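# Cap the LC fibre plug and rest it in cable manager

## Task

Seat the dust cap all the way onto the LC fibre jumper's plug, then leave that plug resting about level inside one ring of the cable manager below the switch. Only the cap may touch the plug's exposed tips. The jumper's cord must never be kinked or crushed, its far end must never be yanked, and it must end with no sharp bend. The robot must not tip over or finish leaning, and nothing may be knocked or pushed out of the work area.

## Robot and tools

ROBOT. A LinearBot: an omnidirectional wheeled base with a column about 1.7 m tall. A carriage rides the column (lift_m, 0 to 1 m) and carries two identical six-joint arms with two-finger grippers. Arm bases sit about 0.57 m + lift_m above the floor; carriage parts hang about 0.15 m lower. A hand reaches about 0.78 m from its shoulder but only about 0.38 m below its arm base. Hand: roughly 0.16 m long, 0.1 m wide (0.14 m open); fingertips taper to about 0.005 m thick. Parked arm: joints 1 to 6 = 0, 0.05, 0.05, 1.45, 0, 0. Cameras: carriage_camera (fixed, forward, tilted about 20 degrees down), left_wrist_camera and right_wrist_camera (looking past the fingertips).

FRAMES. Base frame: origin on the floor below the base centre, x forward, y left, z up, metres. left_hand and right_hand are the midpoint between each hand's pads in this frame; quat_wxyz gives hand orientation (hand z along the fingers, y is the opening direction). Odometry frame = base frame at scene start; base_odometry counts wheel turns only (slip counts as travel), heading in rad, left positive, -3.142 to 3.142. Hand readings can be off, usually the real hand is lower, worse at long reach.

move. One action per call. Arguments:
- base: exactly one key, an offset relative to the current base position: translate_m (metres, forward +, -2 to 2), strafe_m (metres, left +, -2 to 2) or rotate_rad (radians, counter-clockwise +, -6.3 to 6.3).
- joints: absolute targets keyed by name, any subset. lift_m 0 to 1 m. For each arm (left_/right_): joint1_rad -2.617 to 3.054 (swing about vertical, 0 forward, + left); joint2_rad 0 to 3.141 (shoulder: 0 upper arm back and level, 1.57 upright, 3.14 forward); joint3_rad 0 to 3.141 (elbow, 0 folded, 3.14 straight); joint4_rad -1.57 to 1.57 (wrist pitch, + lifts fingertips); joint5_rad -1.57 to 1.57 (wrist yaw, + turns tips right); joint6_rad -2.094 to 2.094 (roll about the fingers, + clockwise seen from the forearm); gripper_m 0 to 0.093 (pad gap, metres).
- speeds: caps for this action only: translate_m and strafe_m 0.02 to 0.5 m/s, rotate_rad 0.05 to 1.57 rad/s, lift_m 0.08 to 0.27 m/s.
- min_time_s: 0.1 to 8 s, the shortest duration for arm and gripper motions; 2 or more makes paths straighter. Too short a value makes arms lurch and overshoot.
- cameras: list of camera names or ["all"]; [] for none.
- blocking: true (default) returns when everything rests; false returns almost at once while motion continues.
A move without base or joints just reports state and images. Unknown keys make a call invalid; out-of-range values get it refused, and a refusal or an unrequested stop cancels the rest of that reply's move, wait and finished_scene calls.

wait(seconds 0 to 10, cameras): nothing new is commanded; returns early once running moves settle. stop(cameras): brakes all running motions; the base coasts a bit first; braked joints may keep pressing. zoom_image(camera, region [x0,y0,x1,y1] pixels, at most 504 by 504): closer look at the latest image. read_manual(section "licences"): licence text only. finished_scene(scene): the current scene's number; ends it for good, so the goal must hold with the robot let go.

RESULTS. "move" line: done, or the worst status. base_status/joint_status: moving, done, off_target (rested short of target, maybe still pushing), contact_stop (base or lift felt resistance), time_out (ran too long), not_followed (built-in check blocked an arm coming too close to itself or the other arm; escape by sending that arm its current readings with joint 1 turned away, then the other arm), stopped, limit_stop_at_motor_heat. on_its_own lists uncommanded behaviour; "held at" is a target, not a reading. motor_effort: percent of maximum, bracket = peak in last action; a falling lift effort while lowering means a hand rests on something. Joint torques: in joint order, include arm weight, noisy, joints 1 to 3 wrap at ±28 N m. Motor temperatures: per arm, six joints then gripper. Gripper reading on a firmly held hard part may be a few millimetres under its width; shut on nothing reads 0.000 to 0.003. To release, command well above the reading.

HEAT. Stretched or loaded arms warm up even while idle. MOTOR HOT appears at 75 °C; at 100 °C that arm goes limp and drops for 30 to 60 s (OVER-TEMPERATURE FAULT). Park arms when not working; resend targets after recovery.

MOTION NOTES. Joints move together, so hands bow off the straight line; unfold in free space and approach in short steps. Arms have no contact stop and keep pushing when blocked, then snap forward once free. Driving while an arm touches things can bend it. With joint 2 under 0.8, turning joint 1 outward 0.5 or more can hit the column. Unmentioned joints may still be driving toward old targets.

AVOID. Tipping: worst with carriage high, arms out or loaded, pulling, or sudden stops; a hand z rising by itself signals a lean. Back off about 0.2 m after a contact_stop. Never reverse under a table edge. Do not let the arms collide or press on each other, or a gripper close on the other's fingers. No drops, slams, hard pushes, hitting fixed things, or knocking objects away. For this job, grip the cap or plug body gently, keep fingers off the ferrule tips, keep the cord slack and unkinked, and never tug the far end.

Each tool is called after "Call:" by a JSON object that holds its "api" and its "payload".

## Session

Call:
{"api": "move", "payload": {}}

Scene clock: 0.00 s.
Joint torques (N m): no reading
Motor temperatures (°C): left_arm=[30 34 38 30 29 33 32] | right_arm=[31 36 36 30 31 30 33]
base_odometry: x=+0.000 y=+0.000 heading=+0.000
base_status: not commanded
joint_positions: lift_m=+0.300 left_joint1_rad=+0.009 left_joint2_rad=+0.036 left_joint3_rad=+0.044 left_joint4_rad=+1.438 left_joint5_rad=-0.049 left_joint6_rad=+0.018 left_gripper_m=+0.09396 right_joint1_rad=+0.000 right_joint2_rad=+0.053 right_joint3_rad=+0.056 right_joint4_rad=+1.416 right_joint5_rad=+0.010 right_joint6_rad=+0.042 right_gripper_m=+0.09396
joint_status: not commanded
motor_effort: lift_m=+35 drive_wheels=+1
left_hand: x=+0.2468 y=+0.3158 z=+1.2848 quat_wxyz=(+0.998, -0.024, +0.063, +0.015) (m; base frame)
right_hand: x=+0.2540 y=-0.3087 z=+1.2873 quat_wxyz=(+0.997, +0.006, +0.076, +0.020) (m; base frame)
pictures: carriage_camera, left_wrist_camera, right_wrist_camera
Images, in order (width x height): carriage_camera 896x504, left_wrist_camera 896x504, right_wrist_camera 896x504.

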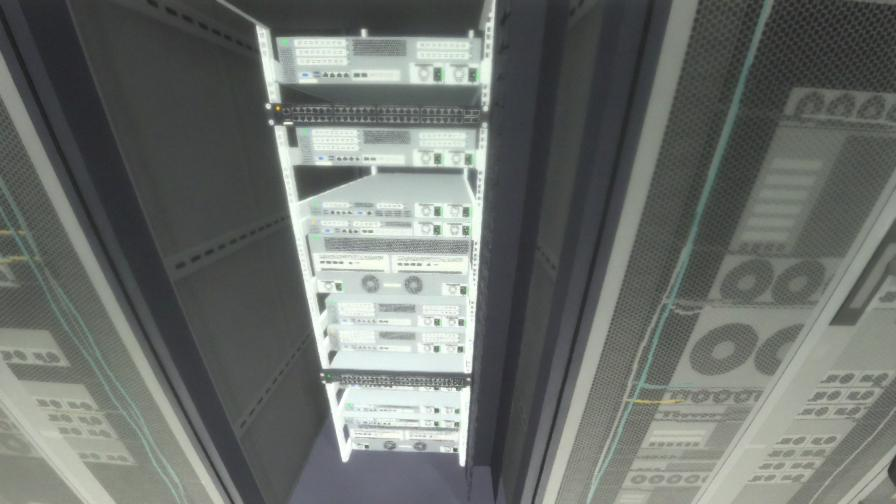

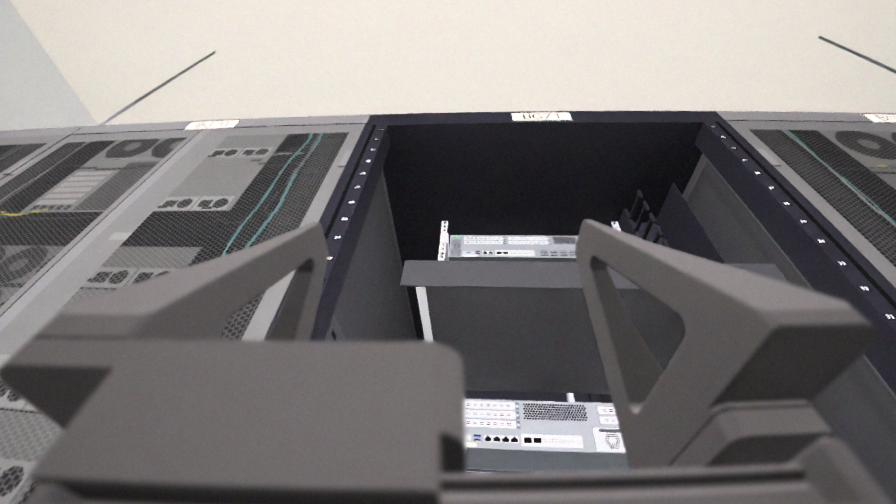

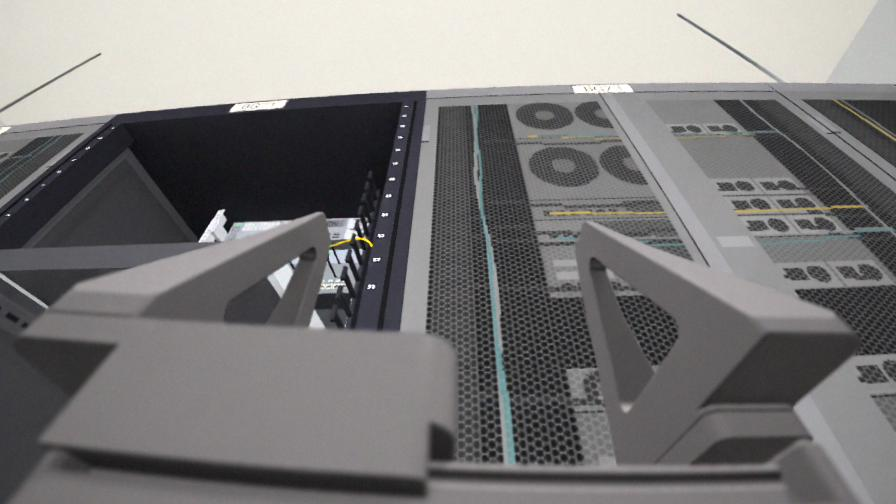

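Call:
{"api": "zoom_image", "payload": {"camera": "carriage_camera", "region": [240, 10, 520, 180]}}

Call:
{"api": "zoom_image", "payload": {"camera": "carriage_camera", "region": [300, 320, 500, 470]}}

Call:
{"api": "zoom_image", "payload": {"camera": "right_wrist_camera", "region": [180, 150, 440, 340]}}

Scaled by 1.800 from the camera's 896x504 image, which has a finer 1280x720 frame.

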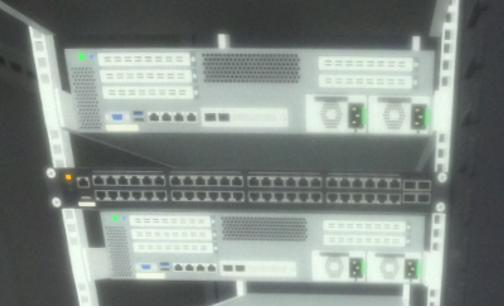

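Scaled by 2.520 from the camera's 896x504 image, which has a finer 1280x720 frame.

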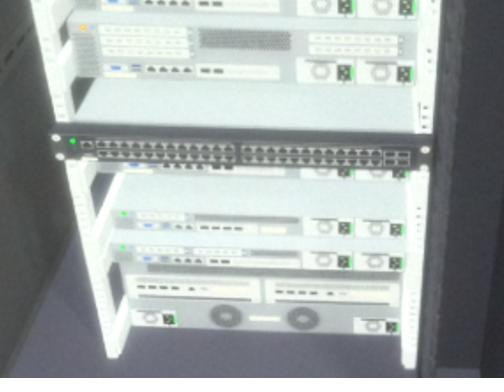

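Scaled by 1.938 from the camera's 896x504 image, which has a finer 1280x720 frame.

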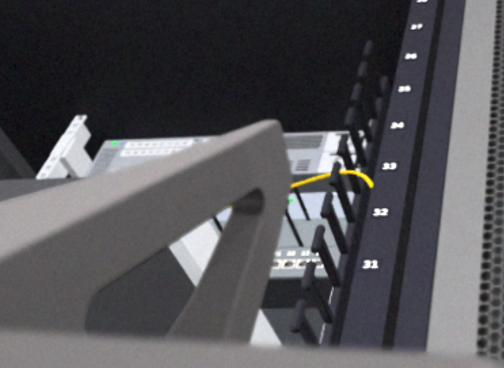

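Call:
{"api": "move", "payload": {"joints": {"lift_m": 0.6}, "cameras": ["all"]}}

Scene clock: 11.17 s.
Joint torques (N m): left_arm=[0.08 3.67 6.52 -0.32 0.09 0.02] | right_arm=[-0.05 3.79 5.91 -0.17 -0.02 -0.11]
move: done
base_odometry: x=+0.000 y=+0.000 heading=+0.000
base_status: not commanded
joint_positions: lift_m=+0.600 left_joint1_rad=+0.009 left_joint2_rad=+0.036 left_joint3_rad=+0.044 left_joint4_rad=+1.438 left_joint5_rad=-0.049 left_joint6_rad=+0.018 left_gripper_m=+0.09396 right_joint1_rad=+0.000 right_joint2_rad=+0.053 right_joint3_rad=+0.056 right_joint4_rad=+1.416 right_joint5_rad=+0.010 right_joint6_rad=+0.042 right_gripper_m=+0.09396
joint_status: all done
motor_effort: lift_m=+35(43) drive_wheels=+1(5)
left_hand: x=+0.2468 y=+0.3158 z=+1.5848 quat_wxyz=(+0.998, -0.024, +0.063, +0.015) (m; base frame)
right_hand: x=+0.2540 y=-0.3087 z=+1.5873 quat_wxyz=(+0.997, +0.006, +0.076, +0.020) (m; base frame)
pictures: carriage_camera, left_wrist_camera, right_wrist_camera
Images, in order (width x height): carriage_camera 896x504, left_wrist_camera 896x504, right_wrist_camera 896x504.

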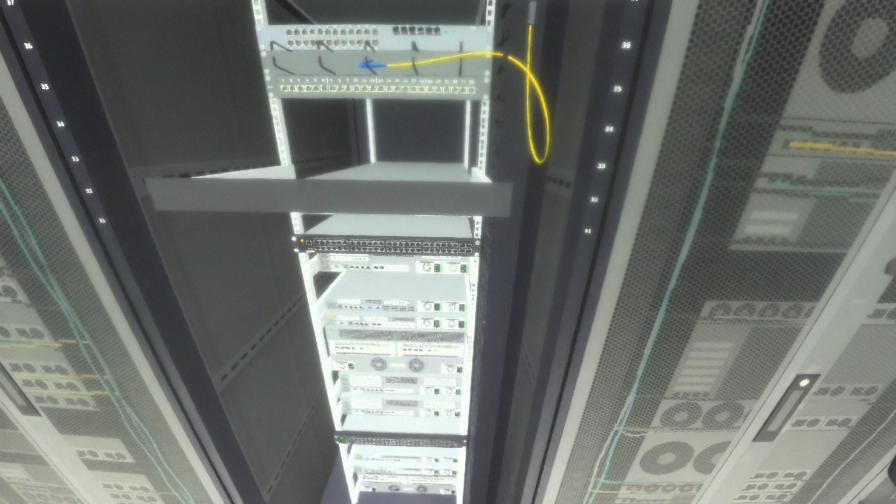

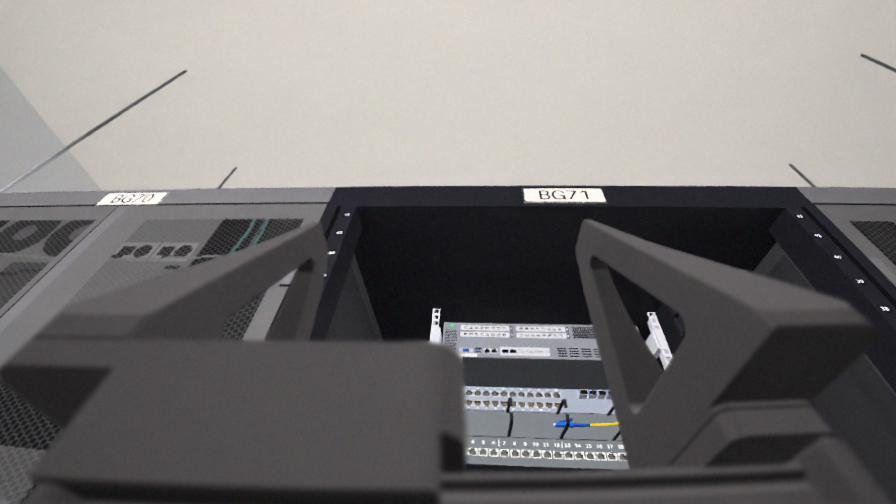

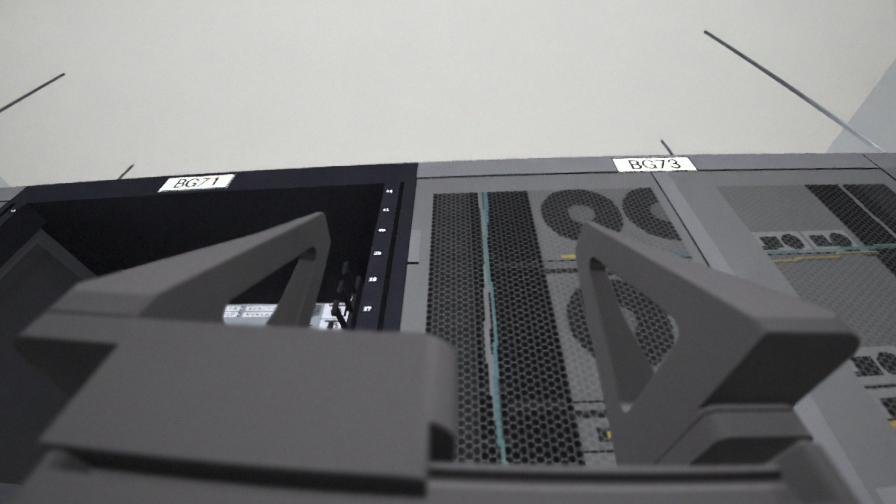

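Call:
{"api": "zoom_image", "payload": {"camera": "carriage_camera", "region": [240, 0, 500, 120]}}

Call:
{"api": "zoom_image", "payload": {"camera": "carriage_camera", "region": [440, 0, 600, 180]}}

Call:
{"api": "zoom_image", "payload": {"camera": "left_wrist_camera", "region": [420, 300, 680, 480]}}

Call:
{"api": "zoom_image", "payload": {"camera": "carriage_camera", "region": [130, 130, 530, 280]}}

Scaled by 1.938 from the camera's 896x504 image, which has a finer 1280x720 frame.

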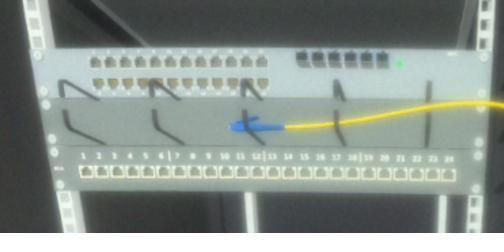

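Scaled by 2.800 from the camera's 896x504 image, which has a finer 1280x720 frame.

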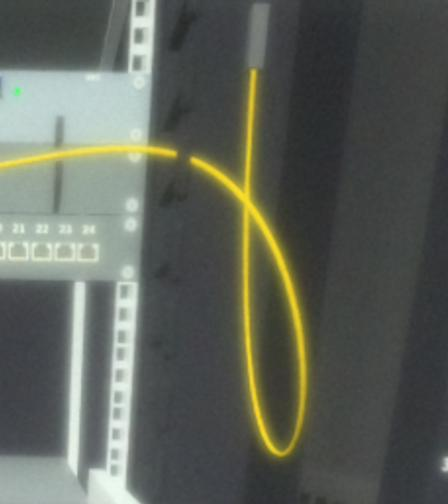

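Scaled by 1.938 from the camera's 896x504 image, which has a finer 1280x720 frame.

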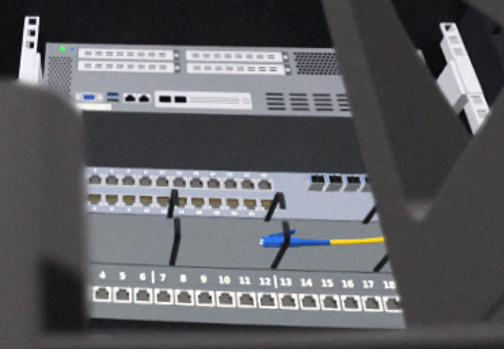

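Scaled by 1.260 from the camera's 896x504 image, which has a finer 1280x720 frame.

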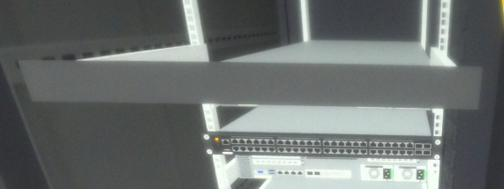

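Call:
{"api": "move", "payload": {"joints": {"lift_m": 0.9}, "cameras": ["all"]}}

Call:
{"api": "zoom_image", "payload": {"camera": "carriage_camera", "region": [60, 200, 560, 480]}}

Call:
{"api": "zoom_image", "payload": {"camera": "carriage_camera", "region": [260, 60, 560, 230]}}

Scene clock: 40.37 s.
Joint torques (N m): left_arm=[0.06 3.67 6.53 -0.31 0.09 0.02] | right_arm=[-0.05 3.79 5.89 -0.17 -0.02 -0.12]
move: done
base_odometry: x=+0.000 y=+0.000 heading=+0.000
base_status: not commanded
joint_positions: lift_m=+0.900 left_joint1_rad=+0.009 left_joint2_rad=+0.036 left_joint3_rad=+0.044 left_joint4_rad=+1.438 left_joint5_rad=-0.049 left_joint6_rad=+0.018 left_gripper_m=+0.09396 right_joint1_rad=+0.000 right_joint2_rad=+0.053 right_joint3_rad=+0.056 right_joint4_rad=+1.416 right_joint5_rad=+0.010 right_joint6_rad=+0.042 right_gripper_m=+0.09396
joint_status: all done
motor_effort: lift_m=+35(43) drive_wheels=+1(7)
left_hand: x=+0.2468 y=+0.3158 z=+1.8848 quat_wxyz=(+0.998, -0.024, +0.063, +0.015) (m; base frame)
right_hand: x=+0.2540 y=-0.3087 z=+1.8873 quat_wxyz=(+0.997, +0.006, +0.076, +0.020) (m; base frame)
pictures: carriage_camera, left_wrist_camera, right_wrist_camera
Images, in order (width x height): carriage_camera 896x504, left_wrist_camera 896x504, right_wrist_camera 896x504.

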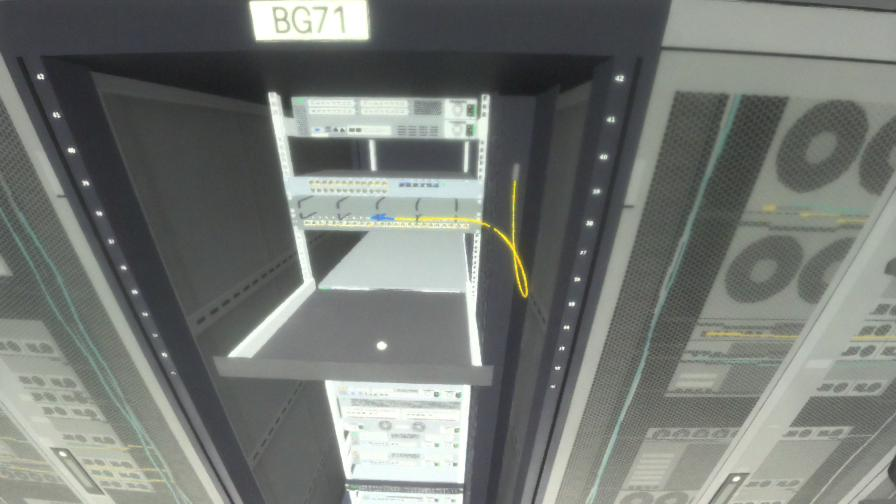

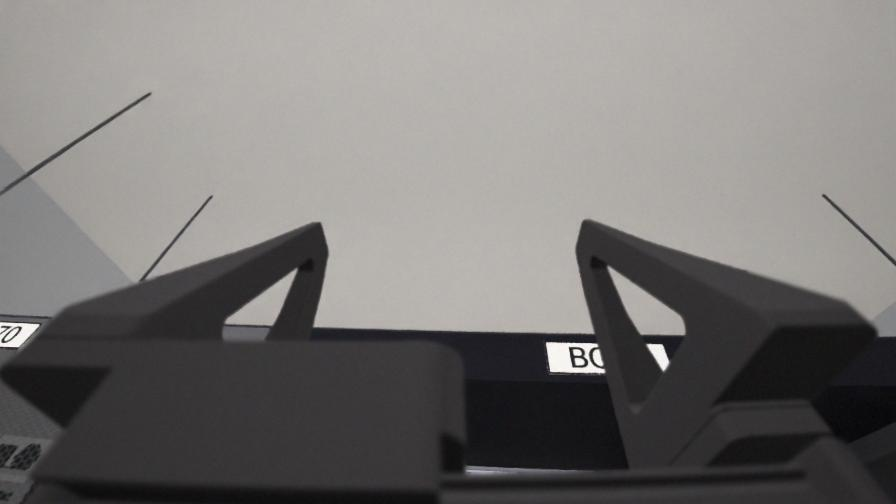

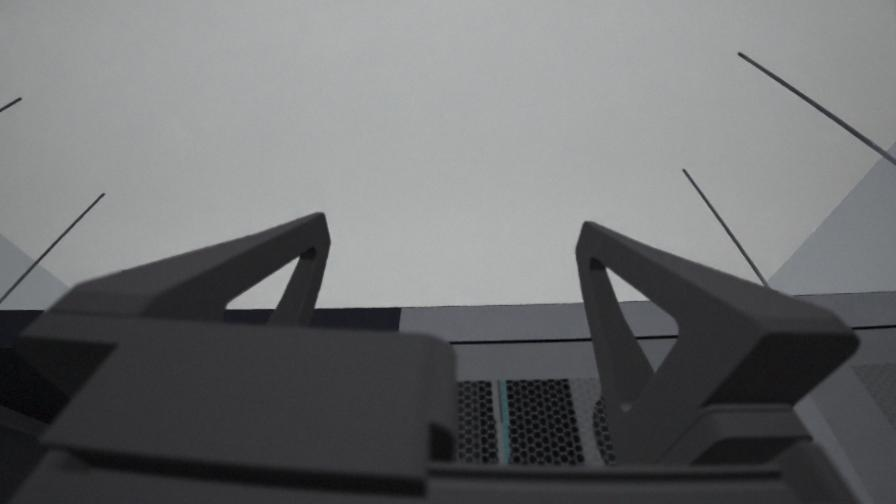

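Scaled by 1.008 from the camera's 896x504 image, which has a finer 1280x720 frame.

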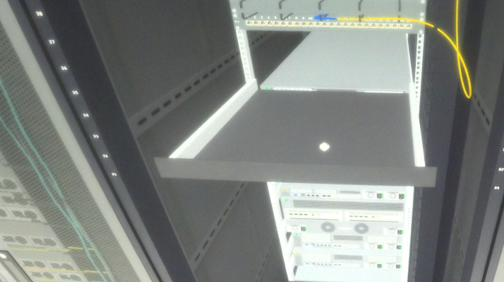

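Scaled by 1.680 from the camera's 896x504 image, which has a finer 1280x720 frame.

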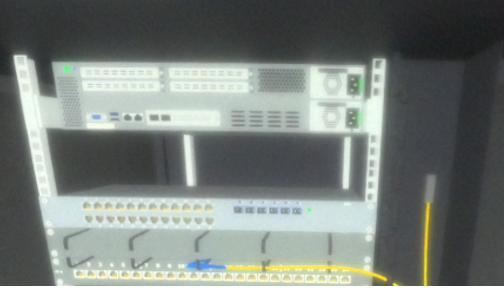

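Call:
{"api": "zoom_image", "payload": {"camera": "carriage_camera", "region": [360, 330, 405, 360]}}

Call:
{"api": "zoom_image", "payload": {"camera": "carriage_camera", "region": [270, 170, 490, 240]}}

Call:
{"api": "zoom_image", "payload": {"camera": "carriage_camera", "region": [340, 190, 430, 240]}}

Scaled by 11.200 from the camera's 896x504 image, which has a finer 1280x720 frame.

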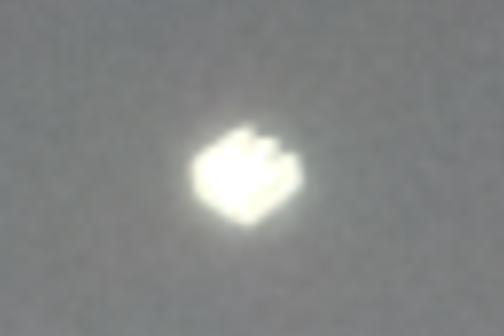

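Scaled by 2.291 from the camera's 896x504 image, which has a finer 1280x720 frame.

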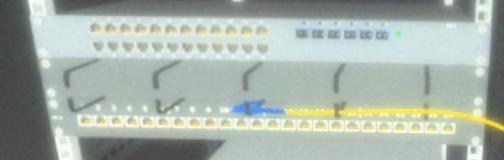

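Scaled by 5.600 from the camera's 896x504 image, which has a finer 1280x720 frame.

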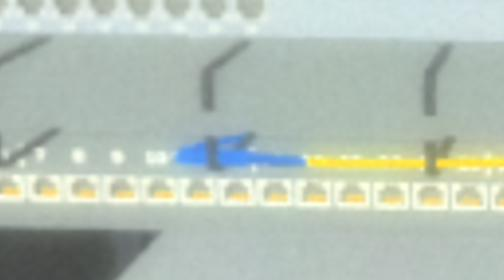

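Call:
{"api": "move", "payload": {"joints": {"lift_m": 1.0, "left_joint1_rad": -0.5, "left_joint2_rad": 1.746, "left_joint3_rad": 1.373, "left_joint4_rad": -1.023, "left_joint5_rad": 0, "left_joint6_rad": 0}, "min_time_s": 2.5, "cameras": ["all"]}}

Scene clock: 167.33 s.
Joint torques (N m): left_arm=[-0.57 -6.3 10.35 0.52 0.17 -0.09] | right_arm=[-0.05 3.78 5.93 -0.17 -0.02 -0.11]
Motor temperatures (°C): left_arm=[30 36 43 30 29 33 32] | right_arm=[31 37 40 30 31 30 33]
move: done
base_odometry: x=+0.000 y=+0.000 heading=+0.000
base_status: not commanded
joint_positions: lift_m=+1.000 left_joint1_rad=-0.493 left_joint2_rad=+1.733 left_joint3_rad=+1.337 left_joint4_rad=-1.011 left_joint5_rad=-0.013 left_joint6_rad=+0.011 left_gripper_m=+0.09396 right_joint1_rad=+0.000 right_joint2_rad=+0.053 right_joint3_rad=+0.056 right_joint4_rad=+1.416 right_joint5_rad=+0.010 right_joint6_rad=+0.042 right_gripper_m=+0.09396
joint_status: all done
motor_effort: lift_m=+35(43) drive_wheels=+0(5)
left_hand: x=+0.5267 y=+0.1424 z=+1.6442 quat_wxyz=(+0.081, +0.248, +0.965, -0.013) (m; base frame)
right_hand: x=+0.2540 y=-0.3087 z=+1.9873 quat_wxyz=(+0.997, +0.006, +0.076, +0.020) (m; base frame)
pictures: carriage_camera, left_wrist_camera, right_wrist_camera
Images, in order (width x height): carriage_camera 896x504, left_wrist_camera 896x504, right_wrist_camera 896x504.

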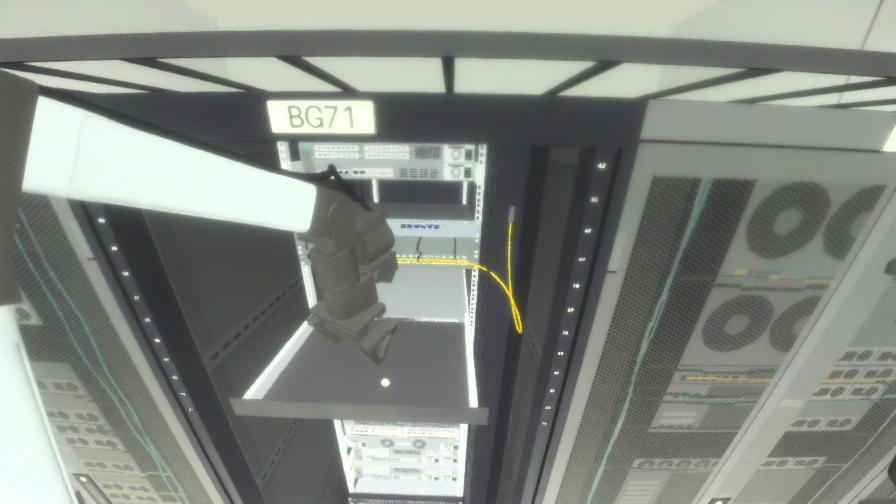

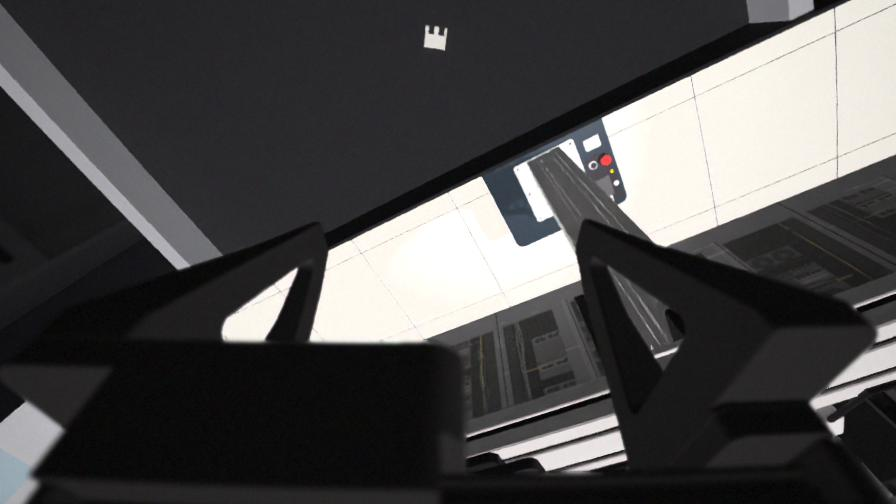

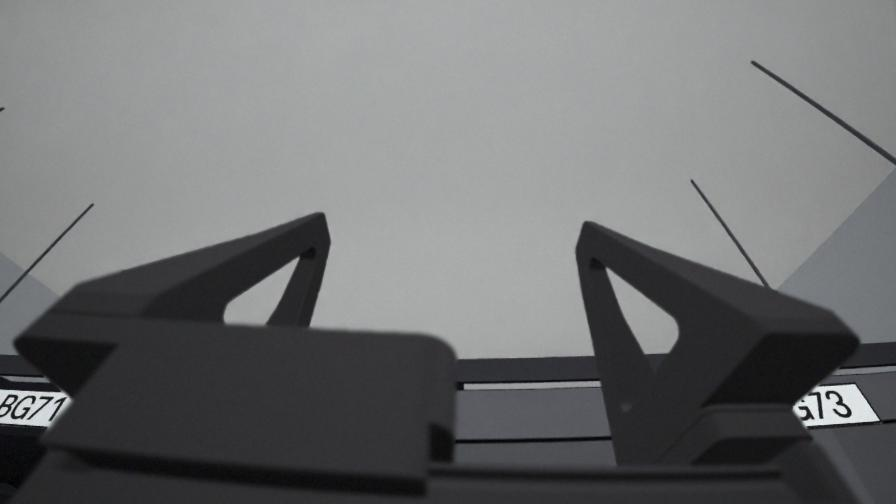

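Call:
{"api": "zoom_image", "payload": {"camera": "left_wrist_camera", "region": [405, 10, 465, 60]}}

Scaled by 8.400 from the camera's 896x504 image, which has a finer 1280x720 frame.

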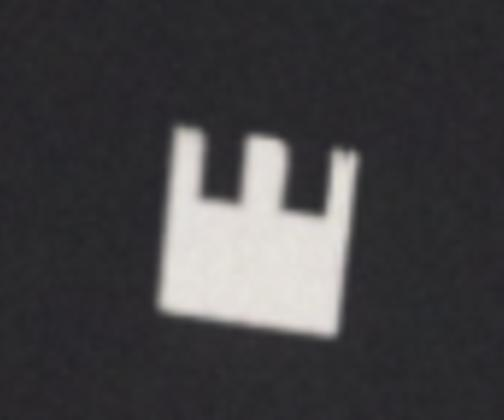

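Call:
{"api": "move", "payload": {"base": {"strafe_m": 0.14}, "speeds": {"strafe_m": 0.1}}}

Call:
{"api": "move", "payload": {"base": {"translate_m": 0.08}, "speeds": {"translate_m": 0.06}, "cameras": ["all"]}}

Scene clock: 229.87 s.
Joint torques (N m): left_arm=[-0.23 -6.27 10.35 0.53 0.14 -0.09] | right_arm=[-0.06 3.79 5.93 -0.18 -0.02 -0.11]
Motor temperatures (°C): left_arm=[29 38 52 31 29 33 32] | right_arm=[31 37 40 30 31 30 33]
move: done
base_odometry: x=+0.000 y=+0.140 heading=+0.001
base_status: done
joint_positions: lift_m=+1.000 left_joint1_rad=-0.497 left_joint2_rad=+1.733 left_joint3_rad=+1.337 left_joint4_rad=-1.016 left_joint5_rad=-0.010 left_joint6_rad=+0.010 left_gripper_m=+0.09396 right_joint1_rad=+0.000 right_joint2_rad=+0.053 right_joint3_rad=+0.056 right_joint4_rad=+1.416 right_joint5_rad=+0.010 right_joint6_rad=+0.042 right_gripper_m=+0.09396
joint_status: not commanded
motor_effort: lift_m=+35(36) drive_wheels=-2(10)
left_hand: x=+0.5248 y=+0.1411 z=+1.6441 quat_wxyz=(+0.078, +0.250, +0.965, -0.014) (m; base frame)
right_hand: x=+0.2540 y=-0.3087 z=+1.9873 quat_wxyz=(+0.997, +0.006, +0.076, +0.020) (m; base frame)
pictures: none

Scene clock: 231.73 s.
Joint torques (N m): left_arm=[-0.17 -6.31 10.33 0.56 0.14 -0.09] | right_arm=[-0.06 3.84 5.93 -0.17 -0.02 -0.12]
move: done
base_odometry: x=+0.080 y=+0.140 heading=+0.001
base_status: done
joint_positions: lift_m=+1.000 left_joint1_rad=-0.497 left_joint2_rad=+1.733 left_joint3_rad=+1.337 left_joint4_rad=-1.019 left_joint5_rad=-0.010 left_joint6_rad=+0.010 left_gripper_m=+0.09396 right_joint1_rad=+0.000 right_joint2_rad=+0.053 right_joint3_rad=+0.056 right_joint4_rad=+1.415 right_joint5_rad=+0.010 right_joint6_rad=+0.042 right_gripper_m=+0.09396
joint_status: not commanded
motor_effort: lift_m=+35(36) drive_wheels=-3(8)
left_hand: x=+0.5239 y=+0.1414 z=+1.6439 quat_wxyz=(+0.077, +0.250, +0.965, -0.014) (m; base frame)
right_hand: x=+0.2542 y=-0.3087 z=+1.9872 quat_wxyz=(+0.997, +0.007, +0.076, +0.020) (m; base frame)
pictures: carriage_camera, left_wrist_camera, right_wrist_camera
Images, in order (width x height): carriage_camera 896x504, left_wrist_camera 896x504, right_wrist_camera 896x504.

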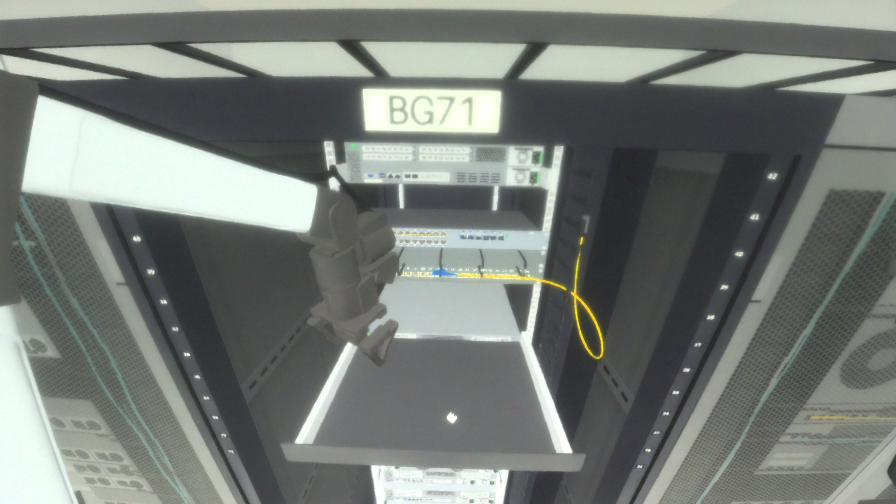

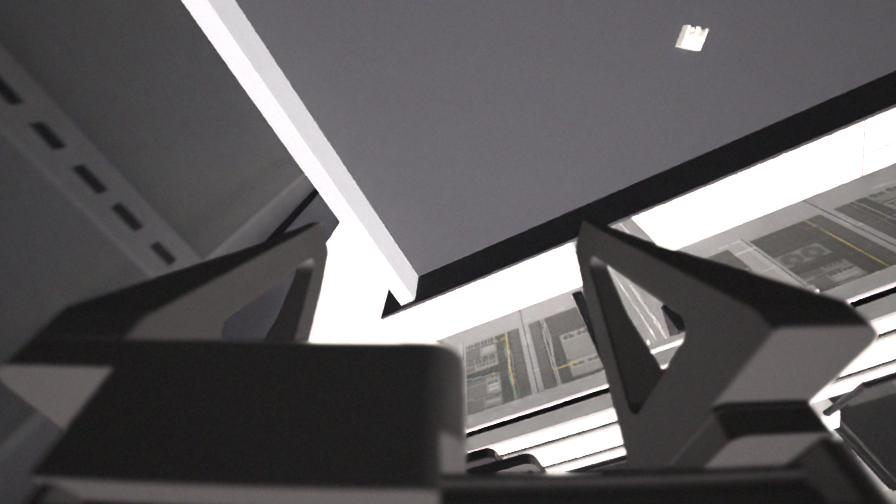

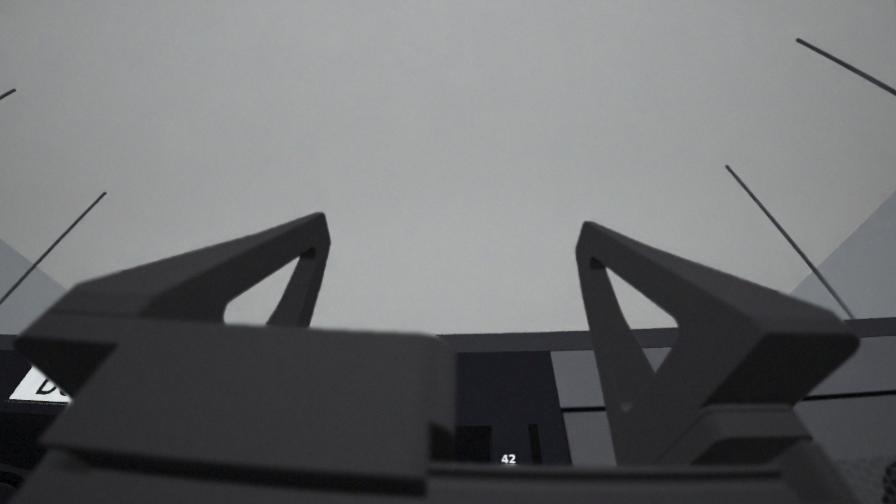

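Call:
{"api": "zoom_image", "payload": {"camera": "left_wrist_camera", "region": [665, 15, 715, 60]}}

Call:
{"api": "zoom_image", "payload": {"camera": "carriage_camera", "region": [430, 400, 475, 435]}}

Call:
{"api": "zoom_image", "payload": {"camera": "carriage_camera", "region": [390, 230, 560, 300]}}

Scaled by 10.080 from the camera's 896x504 image, which has a finer 1280x720 frame.

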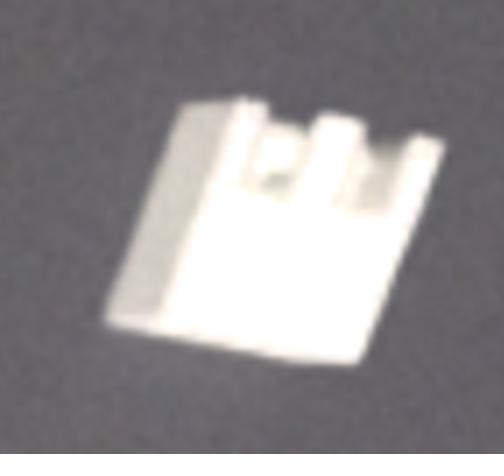

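Scaled by 11.200 from the camera's 896x504 image, which has a finer 1280x720 frame.

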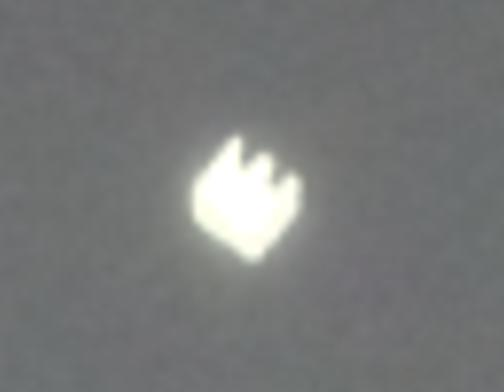

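Scaled by 2.965 from the camera's 896x504 image, which has a finer 1280x720 frame.

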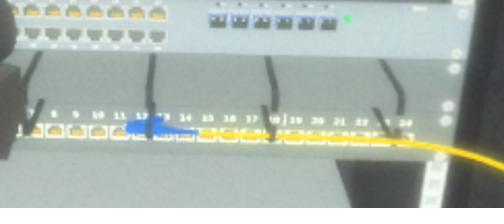

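Call:
{"api": "move", "payload": {"joints": {"right_joint1_rad": 1.02, "right_joint2_rad": 1.43, "right_joint3_rad": 0.37, "right_joint4_rad": 1.06, "right_joint5_rad": 0.72, "right_joint6_rad": 0}, "min_time_s": 2.5, "cameras": ["all"]}}

Scene clock: 306.67 s.
Joint torques (N m): left_arm=[-0.18 -6.28 10.33 0.56 0.14 -0.08] | right_arm=[0.58 -3.78 7.88 2.22 0.11 -0.23]
Motor temperatures (°C): left_arm=[29 39 56 31 29 33 32] | right_arm=[31 36 41 30 31 30 33]
move: done
base_odometry: x=+0.080 y=+0.140 heading=+0.001
base_status: not commanded
joint_positions: lift_m=+1.000 left_joint1_rad=-0.497 left_joint2_rad=+1.733 left_joint3_rad=+1.337 left_joint4_rad=-1.019 left_joint5_rad=-0.010 left_joint6_rad=+0.010 left_gripper_m=+0.09396 right_joint1_rad=+1.014 right_joint2_rad=+1.419 right_joint3_rad=+0.348 right_joint4_rad=+1.077 right_joint5_rad=+0.709 right_joint6_rad=+0.010 right_gripper_m=+0.09396
joint_status: all done
motor_effort: lift_m=+35(36) drive_wheels=-1(5)
left_hand: x=+0.5239 y=+0.1414 z=+1.6439 quat_wxyz=(+0.077, +0.250, +0.965, -0.014) (m; base frame)
right_hand: x=+0.4997 y=-0.0644 z=+1.7433 quat_wxyz=(+0.700, -0.102, +0.698, +0.112) (m; base frame)
pictures: carriage_camera, left_wrist_camera, right_wrist_camera
Images, in order (width x height): carriage_camera 896x504, left_wrist_camera 896x504, right_wrist_camera 896x504.

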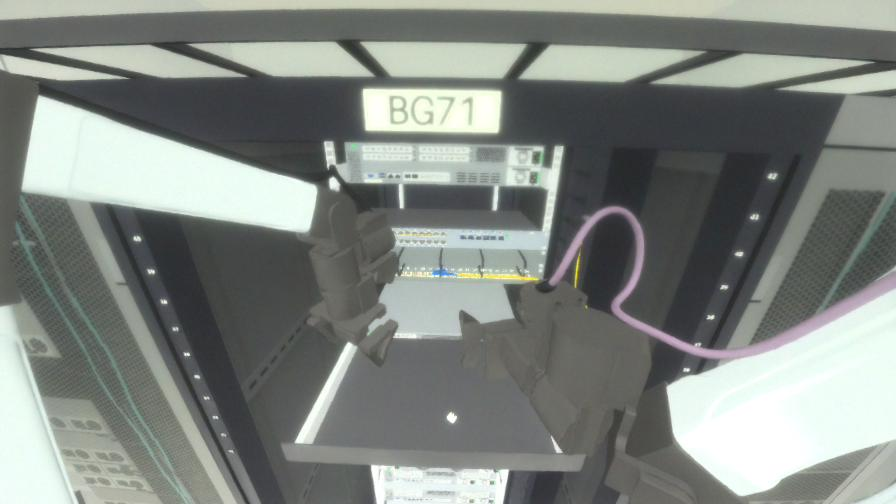

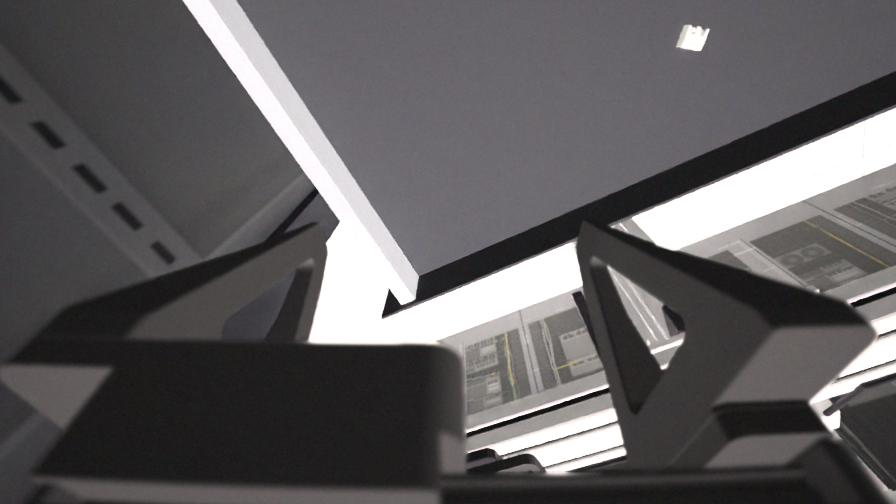

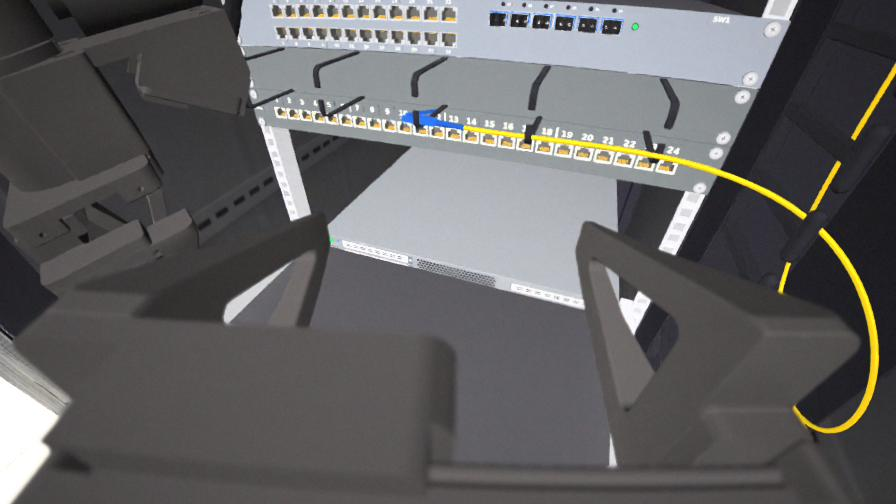

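Call:
{"api": "zoom_image", "payload": {"camera": "right_wrist_camera", "region": [370, 60, 500, 150]}}

Call:
{"api": "zoom_image", "payload": {"camera": "right_wrist_camera", "region": [230, 0, 730, 200]}}

Scaled by 3.877 from the camera's 896x504 image, which has a finer 1280x720 frame.

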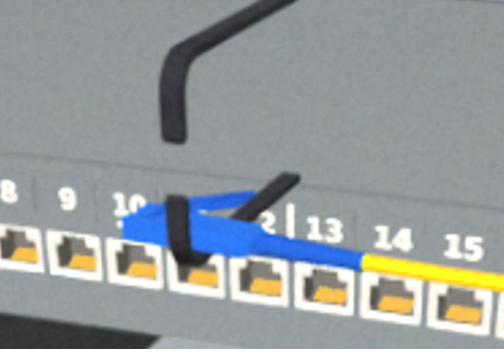

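Scaled by 1.008 from the camera's 896x504 image, which has a finer 1280x720 frame.

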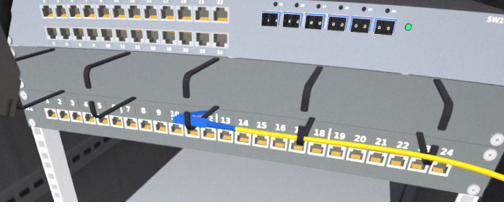

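Call:
{"api": "move", "payload": {"joints": {"right_joint1_rad": 0, "right_joint2_rad": 0.05, "right_joint3_rad": 0.05, "right_joint4_rad": 1.45, "right_joint5_rad": 0, "right_joint6_rad": 0}, "min_time_s": 2}}

Call:
{"api": "move", "payload": {"joints": {"left_joint1_rad": -0.9, "left_joint2_rad": 1.79, "left_joint3_rad": 1.02, "left_joint4_rad": -0.285, "left_joint5_rad": -0.126, "left_joint6_rad": -0.222, "left_gripper_m": 0.05}, "min_time_s": 2.5, "cameras": ["carriage_camera", "left_wrist_camera"]}}

Scene clock: 352.73 s.
Joint torques (N m): left_arm=[-0.18 -6.3 10.33 0.57 0.14 -0.09] | right_arm=[-0.69 2.92 4.59 -0.11 -0.11 -0.21]
Motor temperatures (°C): left_arm=[29 40 57 31 29 33 32] | right_arm=[31 36 44 36 31 30 33]
move: done
base_odometry: x=+0.080 y=+0.140 heading=+0.001
base_status: not commanded
joint_positions: lift_m=+1.000 left_joint1_rad=-0.497 left_joint2_rad=+1.733 left_joint3_rad=+1.337 left_joint4_rad=-1.020 left_joint5_rad=-0.010 left_joint6_rad=+0.010 left_gripper_m=+0.09396 right_joint1_rad=+0.006 right_joint2_rad=+0.060 right_joint3_rad=+0.063 right_joint4_rad=+1.441 right_joint5_rad=+0.011 right_joint6_rad=+0.008 right_gripper_m=+0.09396
joint_status: all done
motor_effort: lift_m=+35(36) drive_wheels=-1(5)
left_hand: x=+0.5238 y=+0.1414 z=+1.6439 quat_wxyz=(+0.076, +0.250, +0.965, -0.014) (m; base frame)
right_hand: x=+0.2480 y=-0.3086 z=+1.9901 quat_wxyz=(+0.998, +0.006, +0.063, +0.007) (m; base frame)
pictures: none

Scene clock: 355.53 s.
Joint torques (N m): left_arm=[-0.54 -6.53 5.79 1.51 -0.14 -0.09] | right_arm=[-0.69 2.89 4.56 -0.11 -0.11 -0.21]
Motor temperatures (°C): left_arm=[29 40 56 31 29 33 32] | right_arm=[31 36 43 35 31 30 33]
move: done
base_odometry: x=+0.080 y=+0.140 heading=+0.001
base_status: not commanded
joint_positions: lift_m=+1.000 left_joint1_rad=-0.892 left_joint2_rad=+1.775 left_joint3_rad=+1.036 left_joint4_rad=-0.301 left_joint5_rad=-0.112 left_joint6_rad=-0.210 left_gripper_m=+0.05013 right_joint1_rad=+0.006 right_joint2_rad=+0.060 right_joint3_rad=+0.063 right_joint4_rad=+1.442 right_joint5_rad=+0.008 right_joint6_rad=+0.008 right_gripper_m=+0.09396
joint_status: all done
motor_effort: lift_m=+35(35) drive_wheels=-2(6)
left_hand: x=+0.4939 y=-0.0079 z=+1.5923 quat_wxyz=(+0.251, +0.308, +0.913, -0.091) (m; base frame)
right_hand: x=+0.2478 y=-0.3082 z=+1.9902 quat_wxyz=(+0.998, +0.004, +0.063, +0.007) (m; base frame)
pictures: carriage_camera, left_wrist_camera
Images, in order (width x height): carriage_camera 896x504, left_wrist_camera 896x504.

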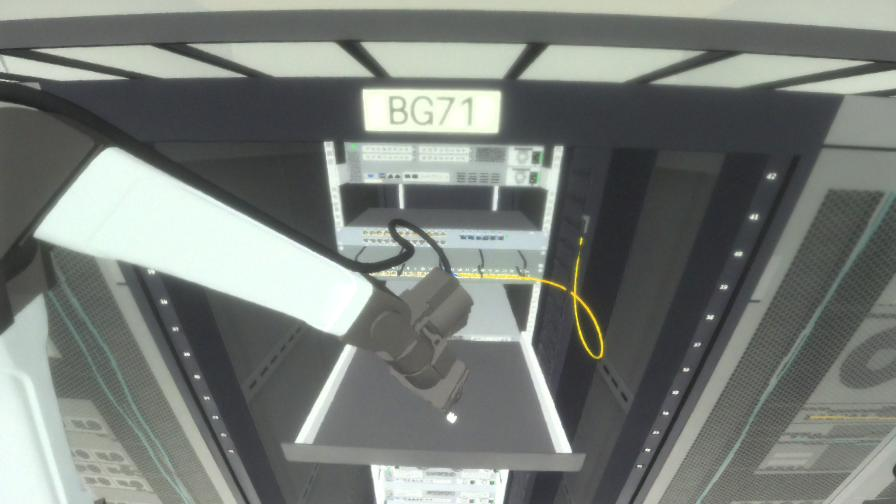

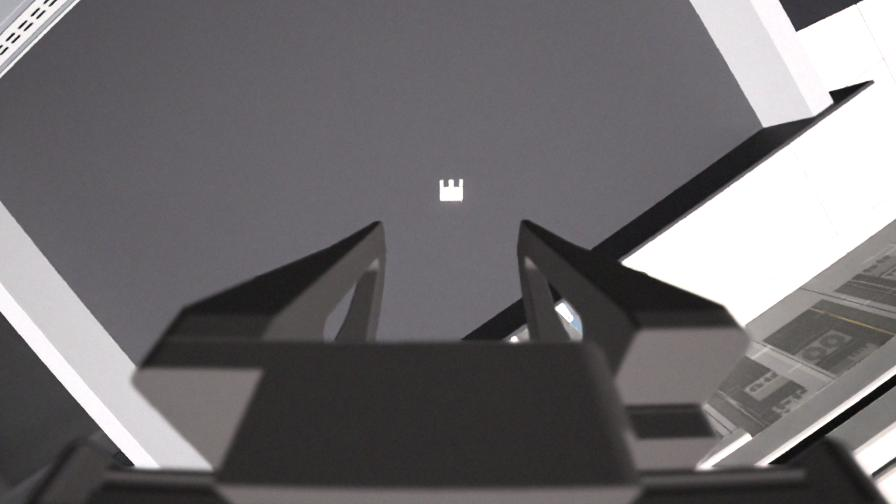

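Call:
{"api": "zoom_image", "payload": {"camera": "left_wrist_camera", "region": [370, 160, 530, 270]}}

Scaled by 3.150 from the camera's 896x504 image, which has a finer 1280x720 frame.

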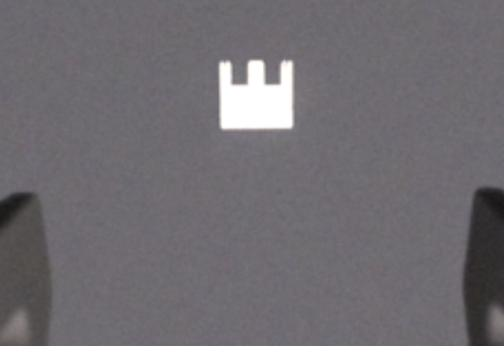

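Call:
{"api": "move", "payload": {"joints": {"lift_m": 0.955}, "speeds": {"lift_m": 0.08}, "cameras": ["left_wrist_camera"]}}

Call:
{"api": "zoom_image", "payload": {"camera": "left_wrist_camera", "region": [370, 160, 530, 270]}}

Scene clock: 366.67 s.
Joint torques (N m): left_arm=[-0.55 -6.87 6.05 1.44 -0.11 -0.09] | right_arm=[-0.69 3.19 4.89 -0.14 -0.1 -0.21]
move: done
base_odometry: x=+0.080 y=+0.140 heading=+0.001
base_status: not commanded
joint_positions: lift_m=+0.955 left_joint1_rad=-0.892 left_joint2_rad=+1.779 left_joint3_rad=+1.033 left_joint4_rad=-0.293 left_joint5_rad=-0.115 left_joint6_rad=-0.211 left_gripper_m=+0.05013 right_joint1_rad=+0.006 right_joint2_rad=+0.057 right_joint3_rad=+0.060 right_joint4_rad=+1.443 right_joint5_rad=+0.008 right_joint6_rad=+0.008 right_gripper_m=+0.09396
joint_status: all done
motor_effort: lift_m=+34(35) drive_wheels=+2(6)
left_hand: x=+0.4945 y=-0.0078 z=+1.5457 quat_wxyz=(+0.252, +0.308, +0.913, -0.090) (m; base frame)
right_hand: x=+0.2476 y=-0.3081 z=+1.9444 quat_wxyz=(+0.998, +0.004, +0.063, +0.007) (m; base frame)
pictures: left_wrist_camera
Images, in order (width x height): left_wrist_camera 896x504.

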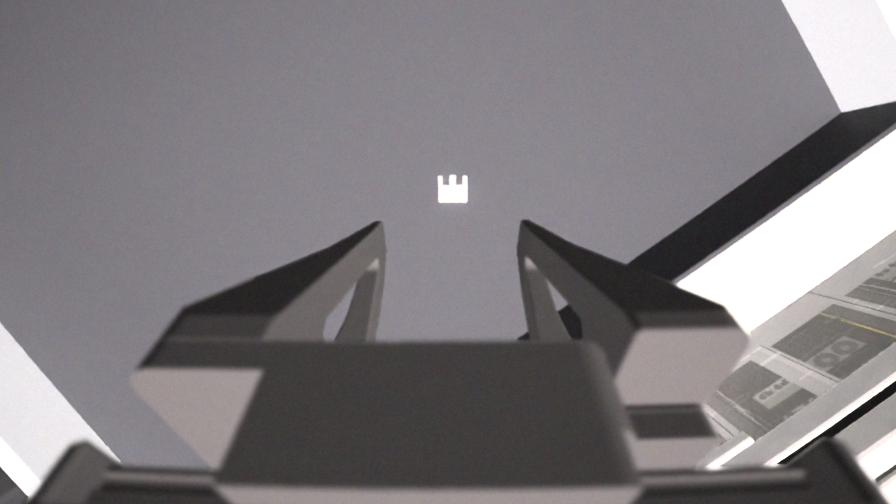

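Scaled by 3.150 from the camera's 896x504 image, which has a finer 1280x720 frame.

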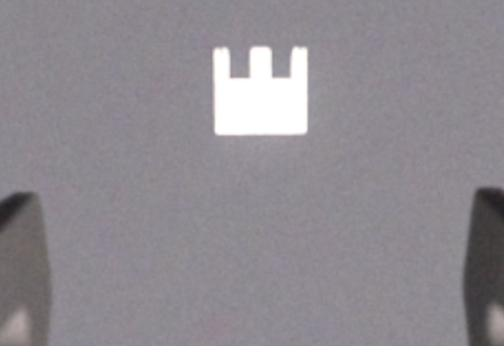

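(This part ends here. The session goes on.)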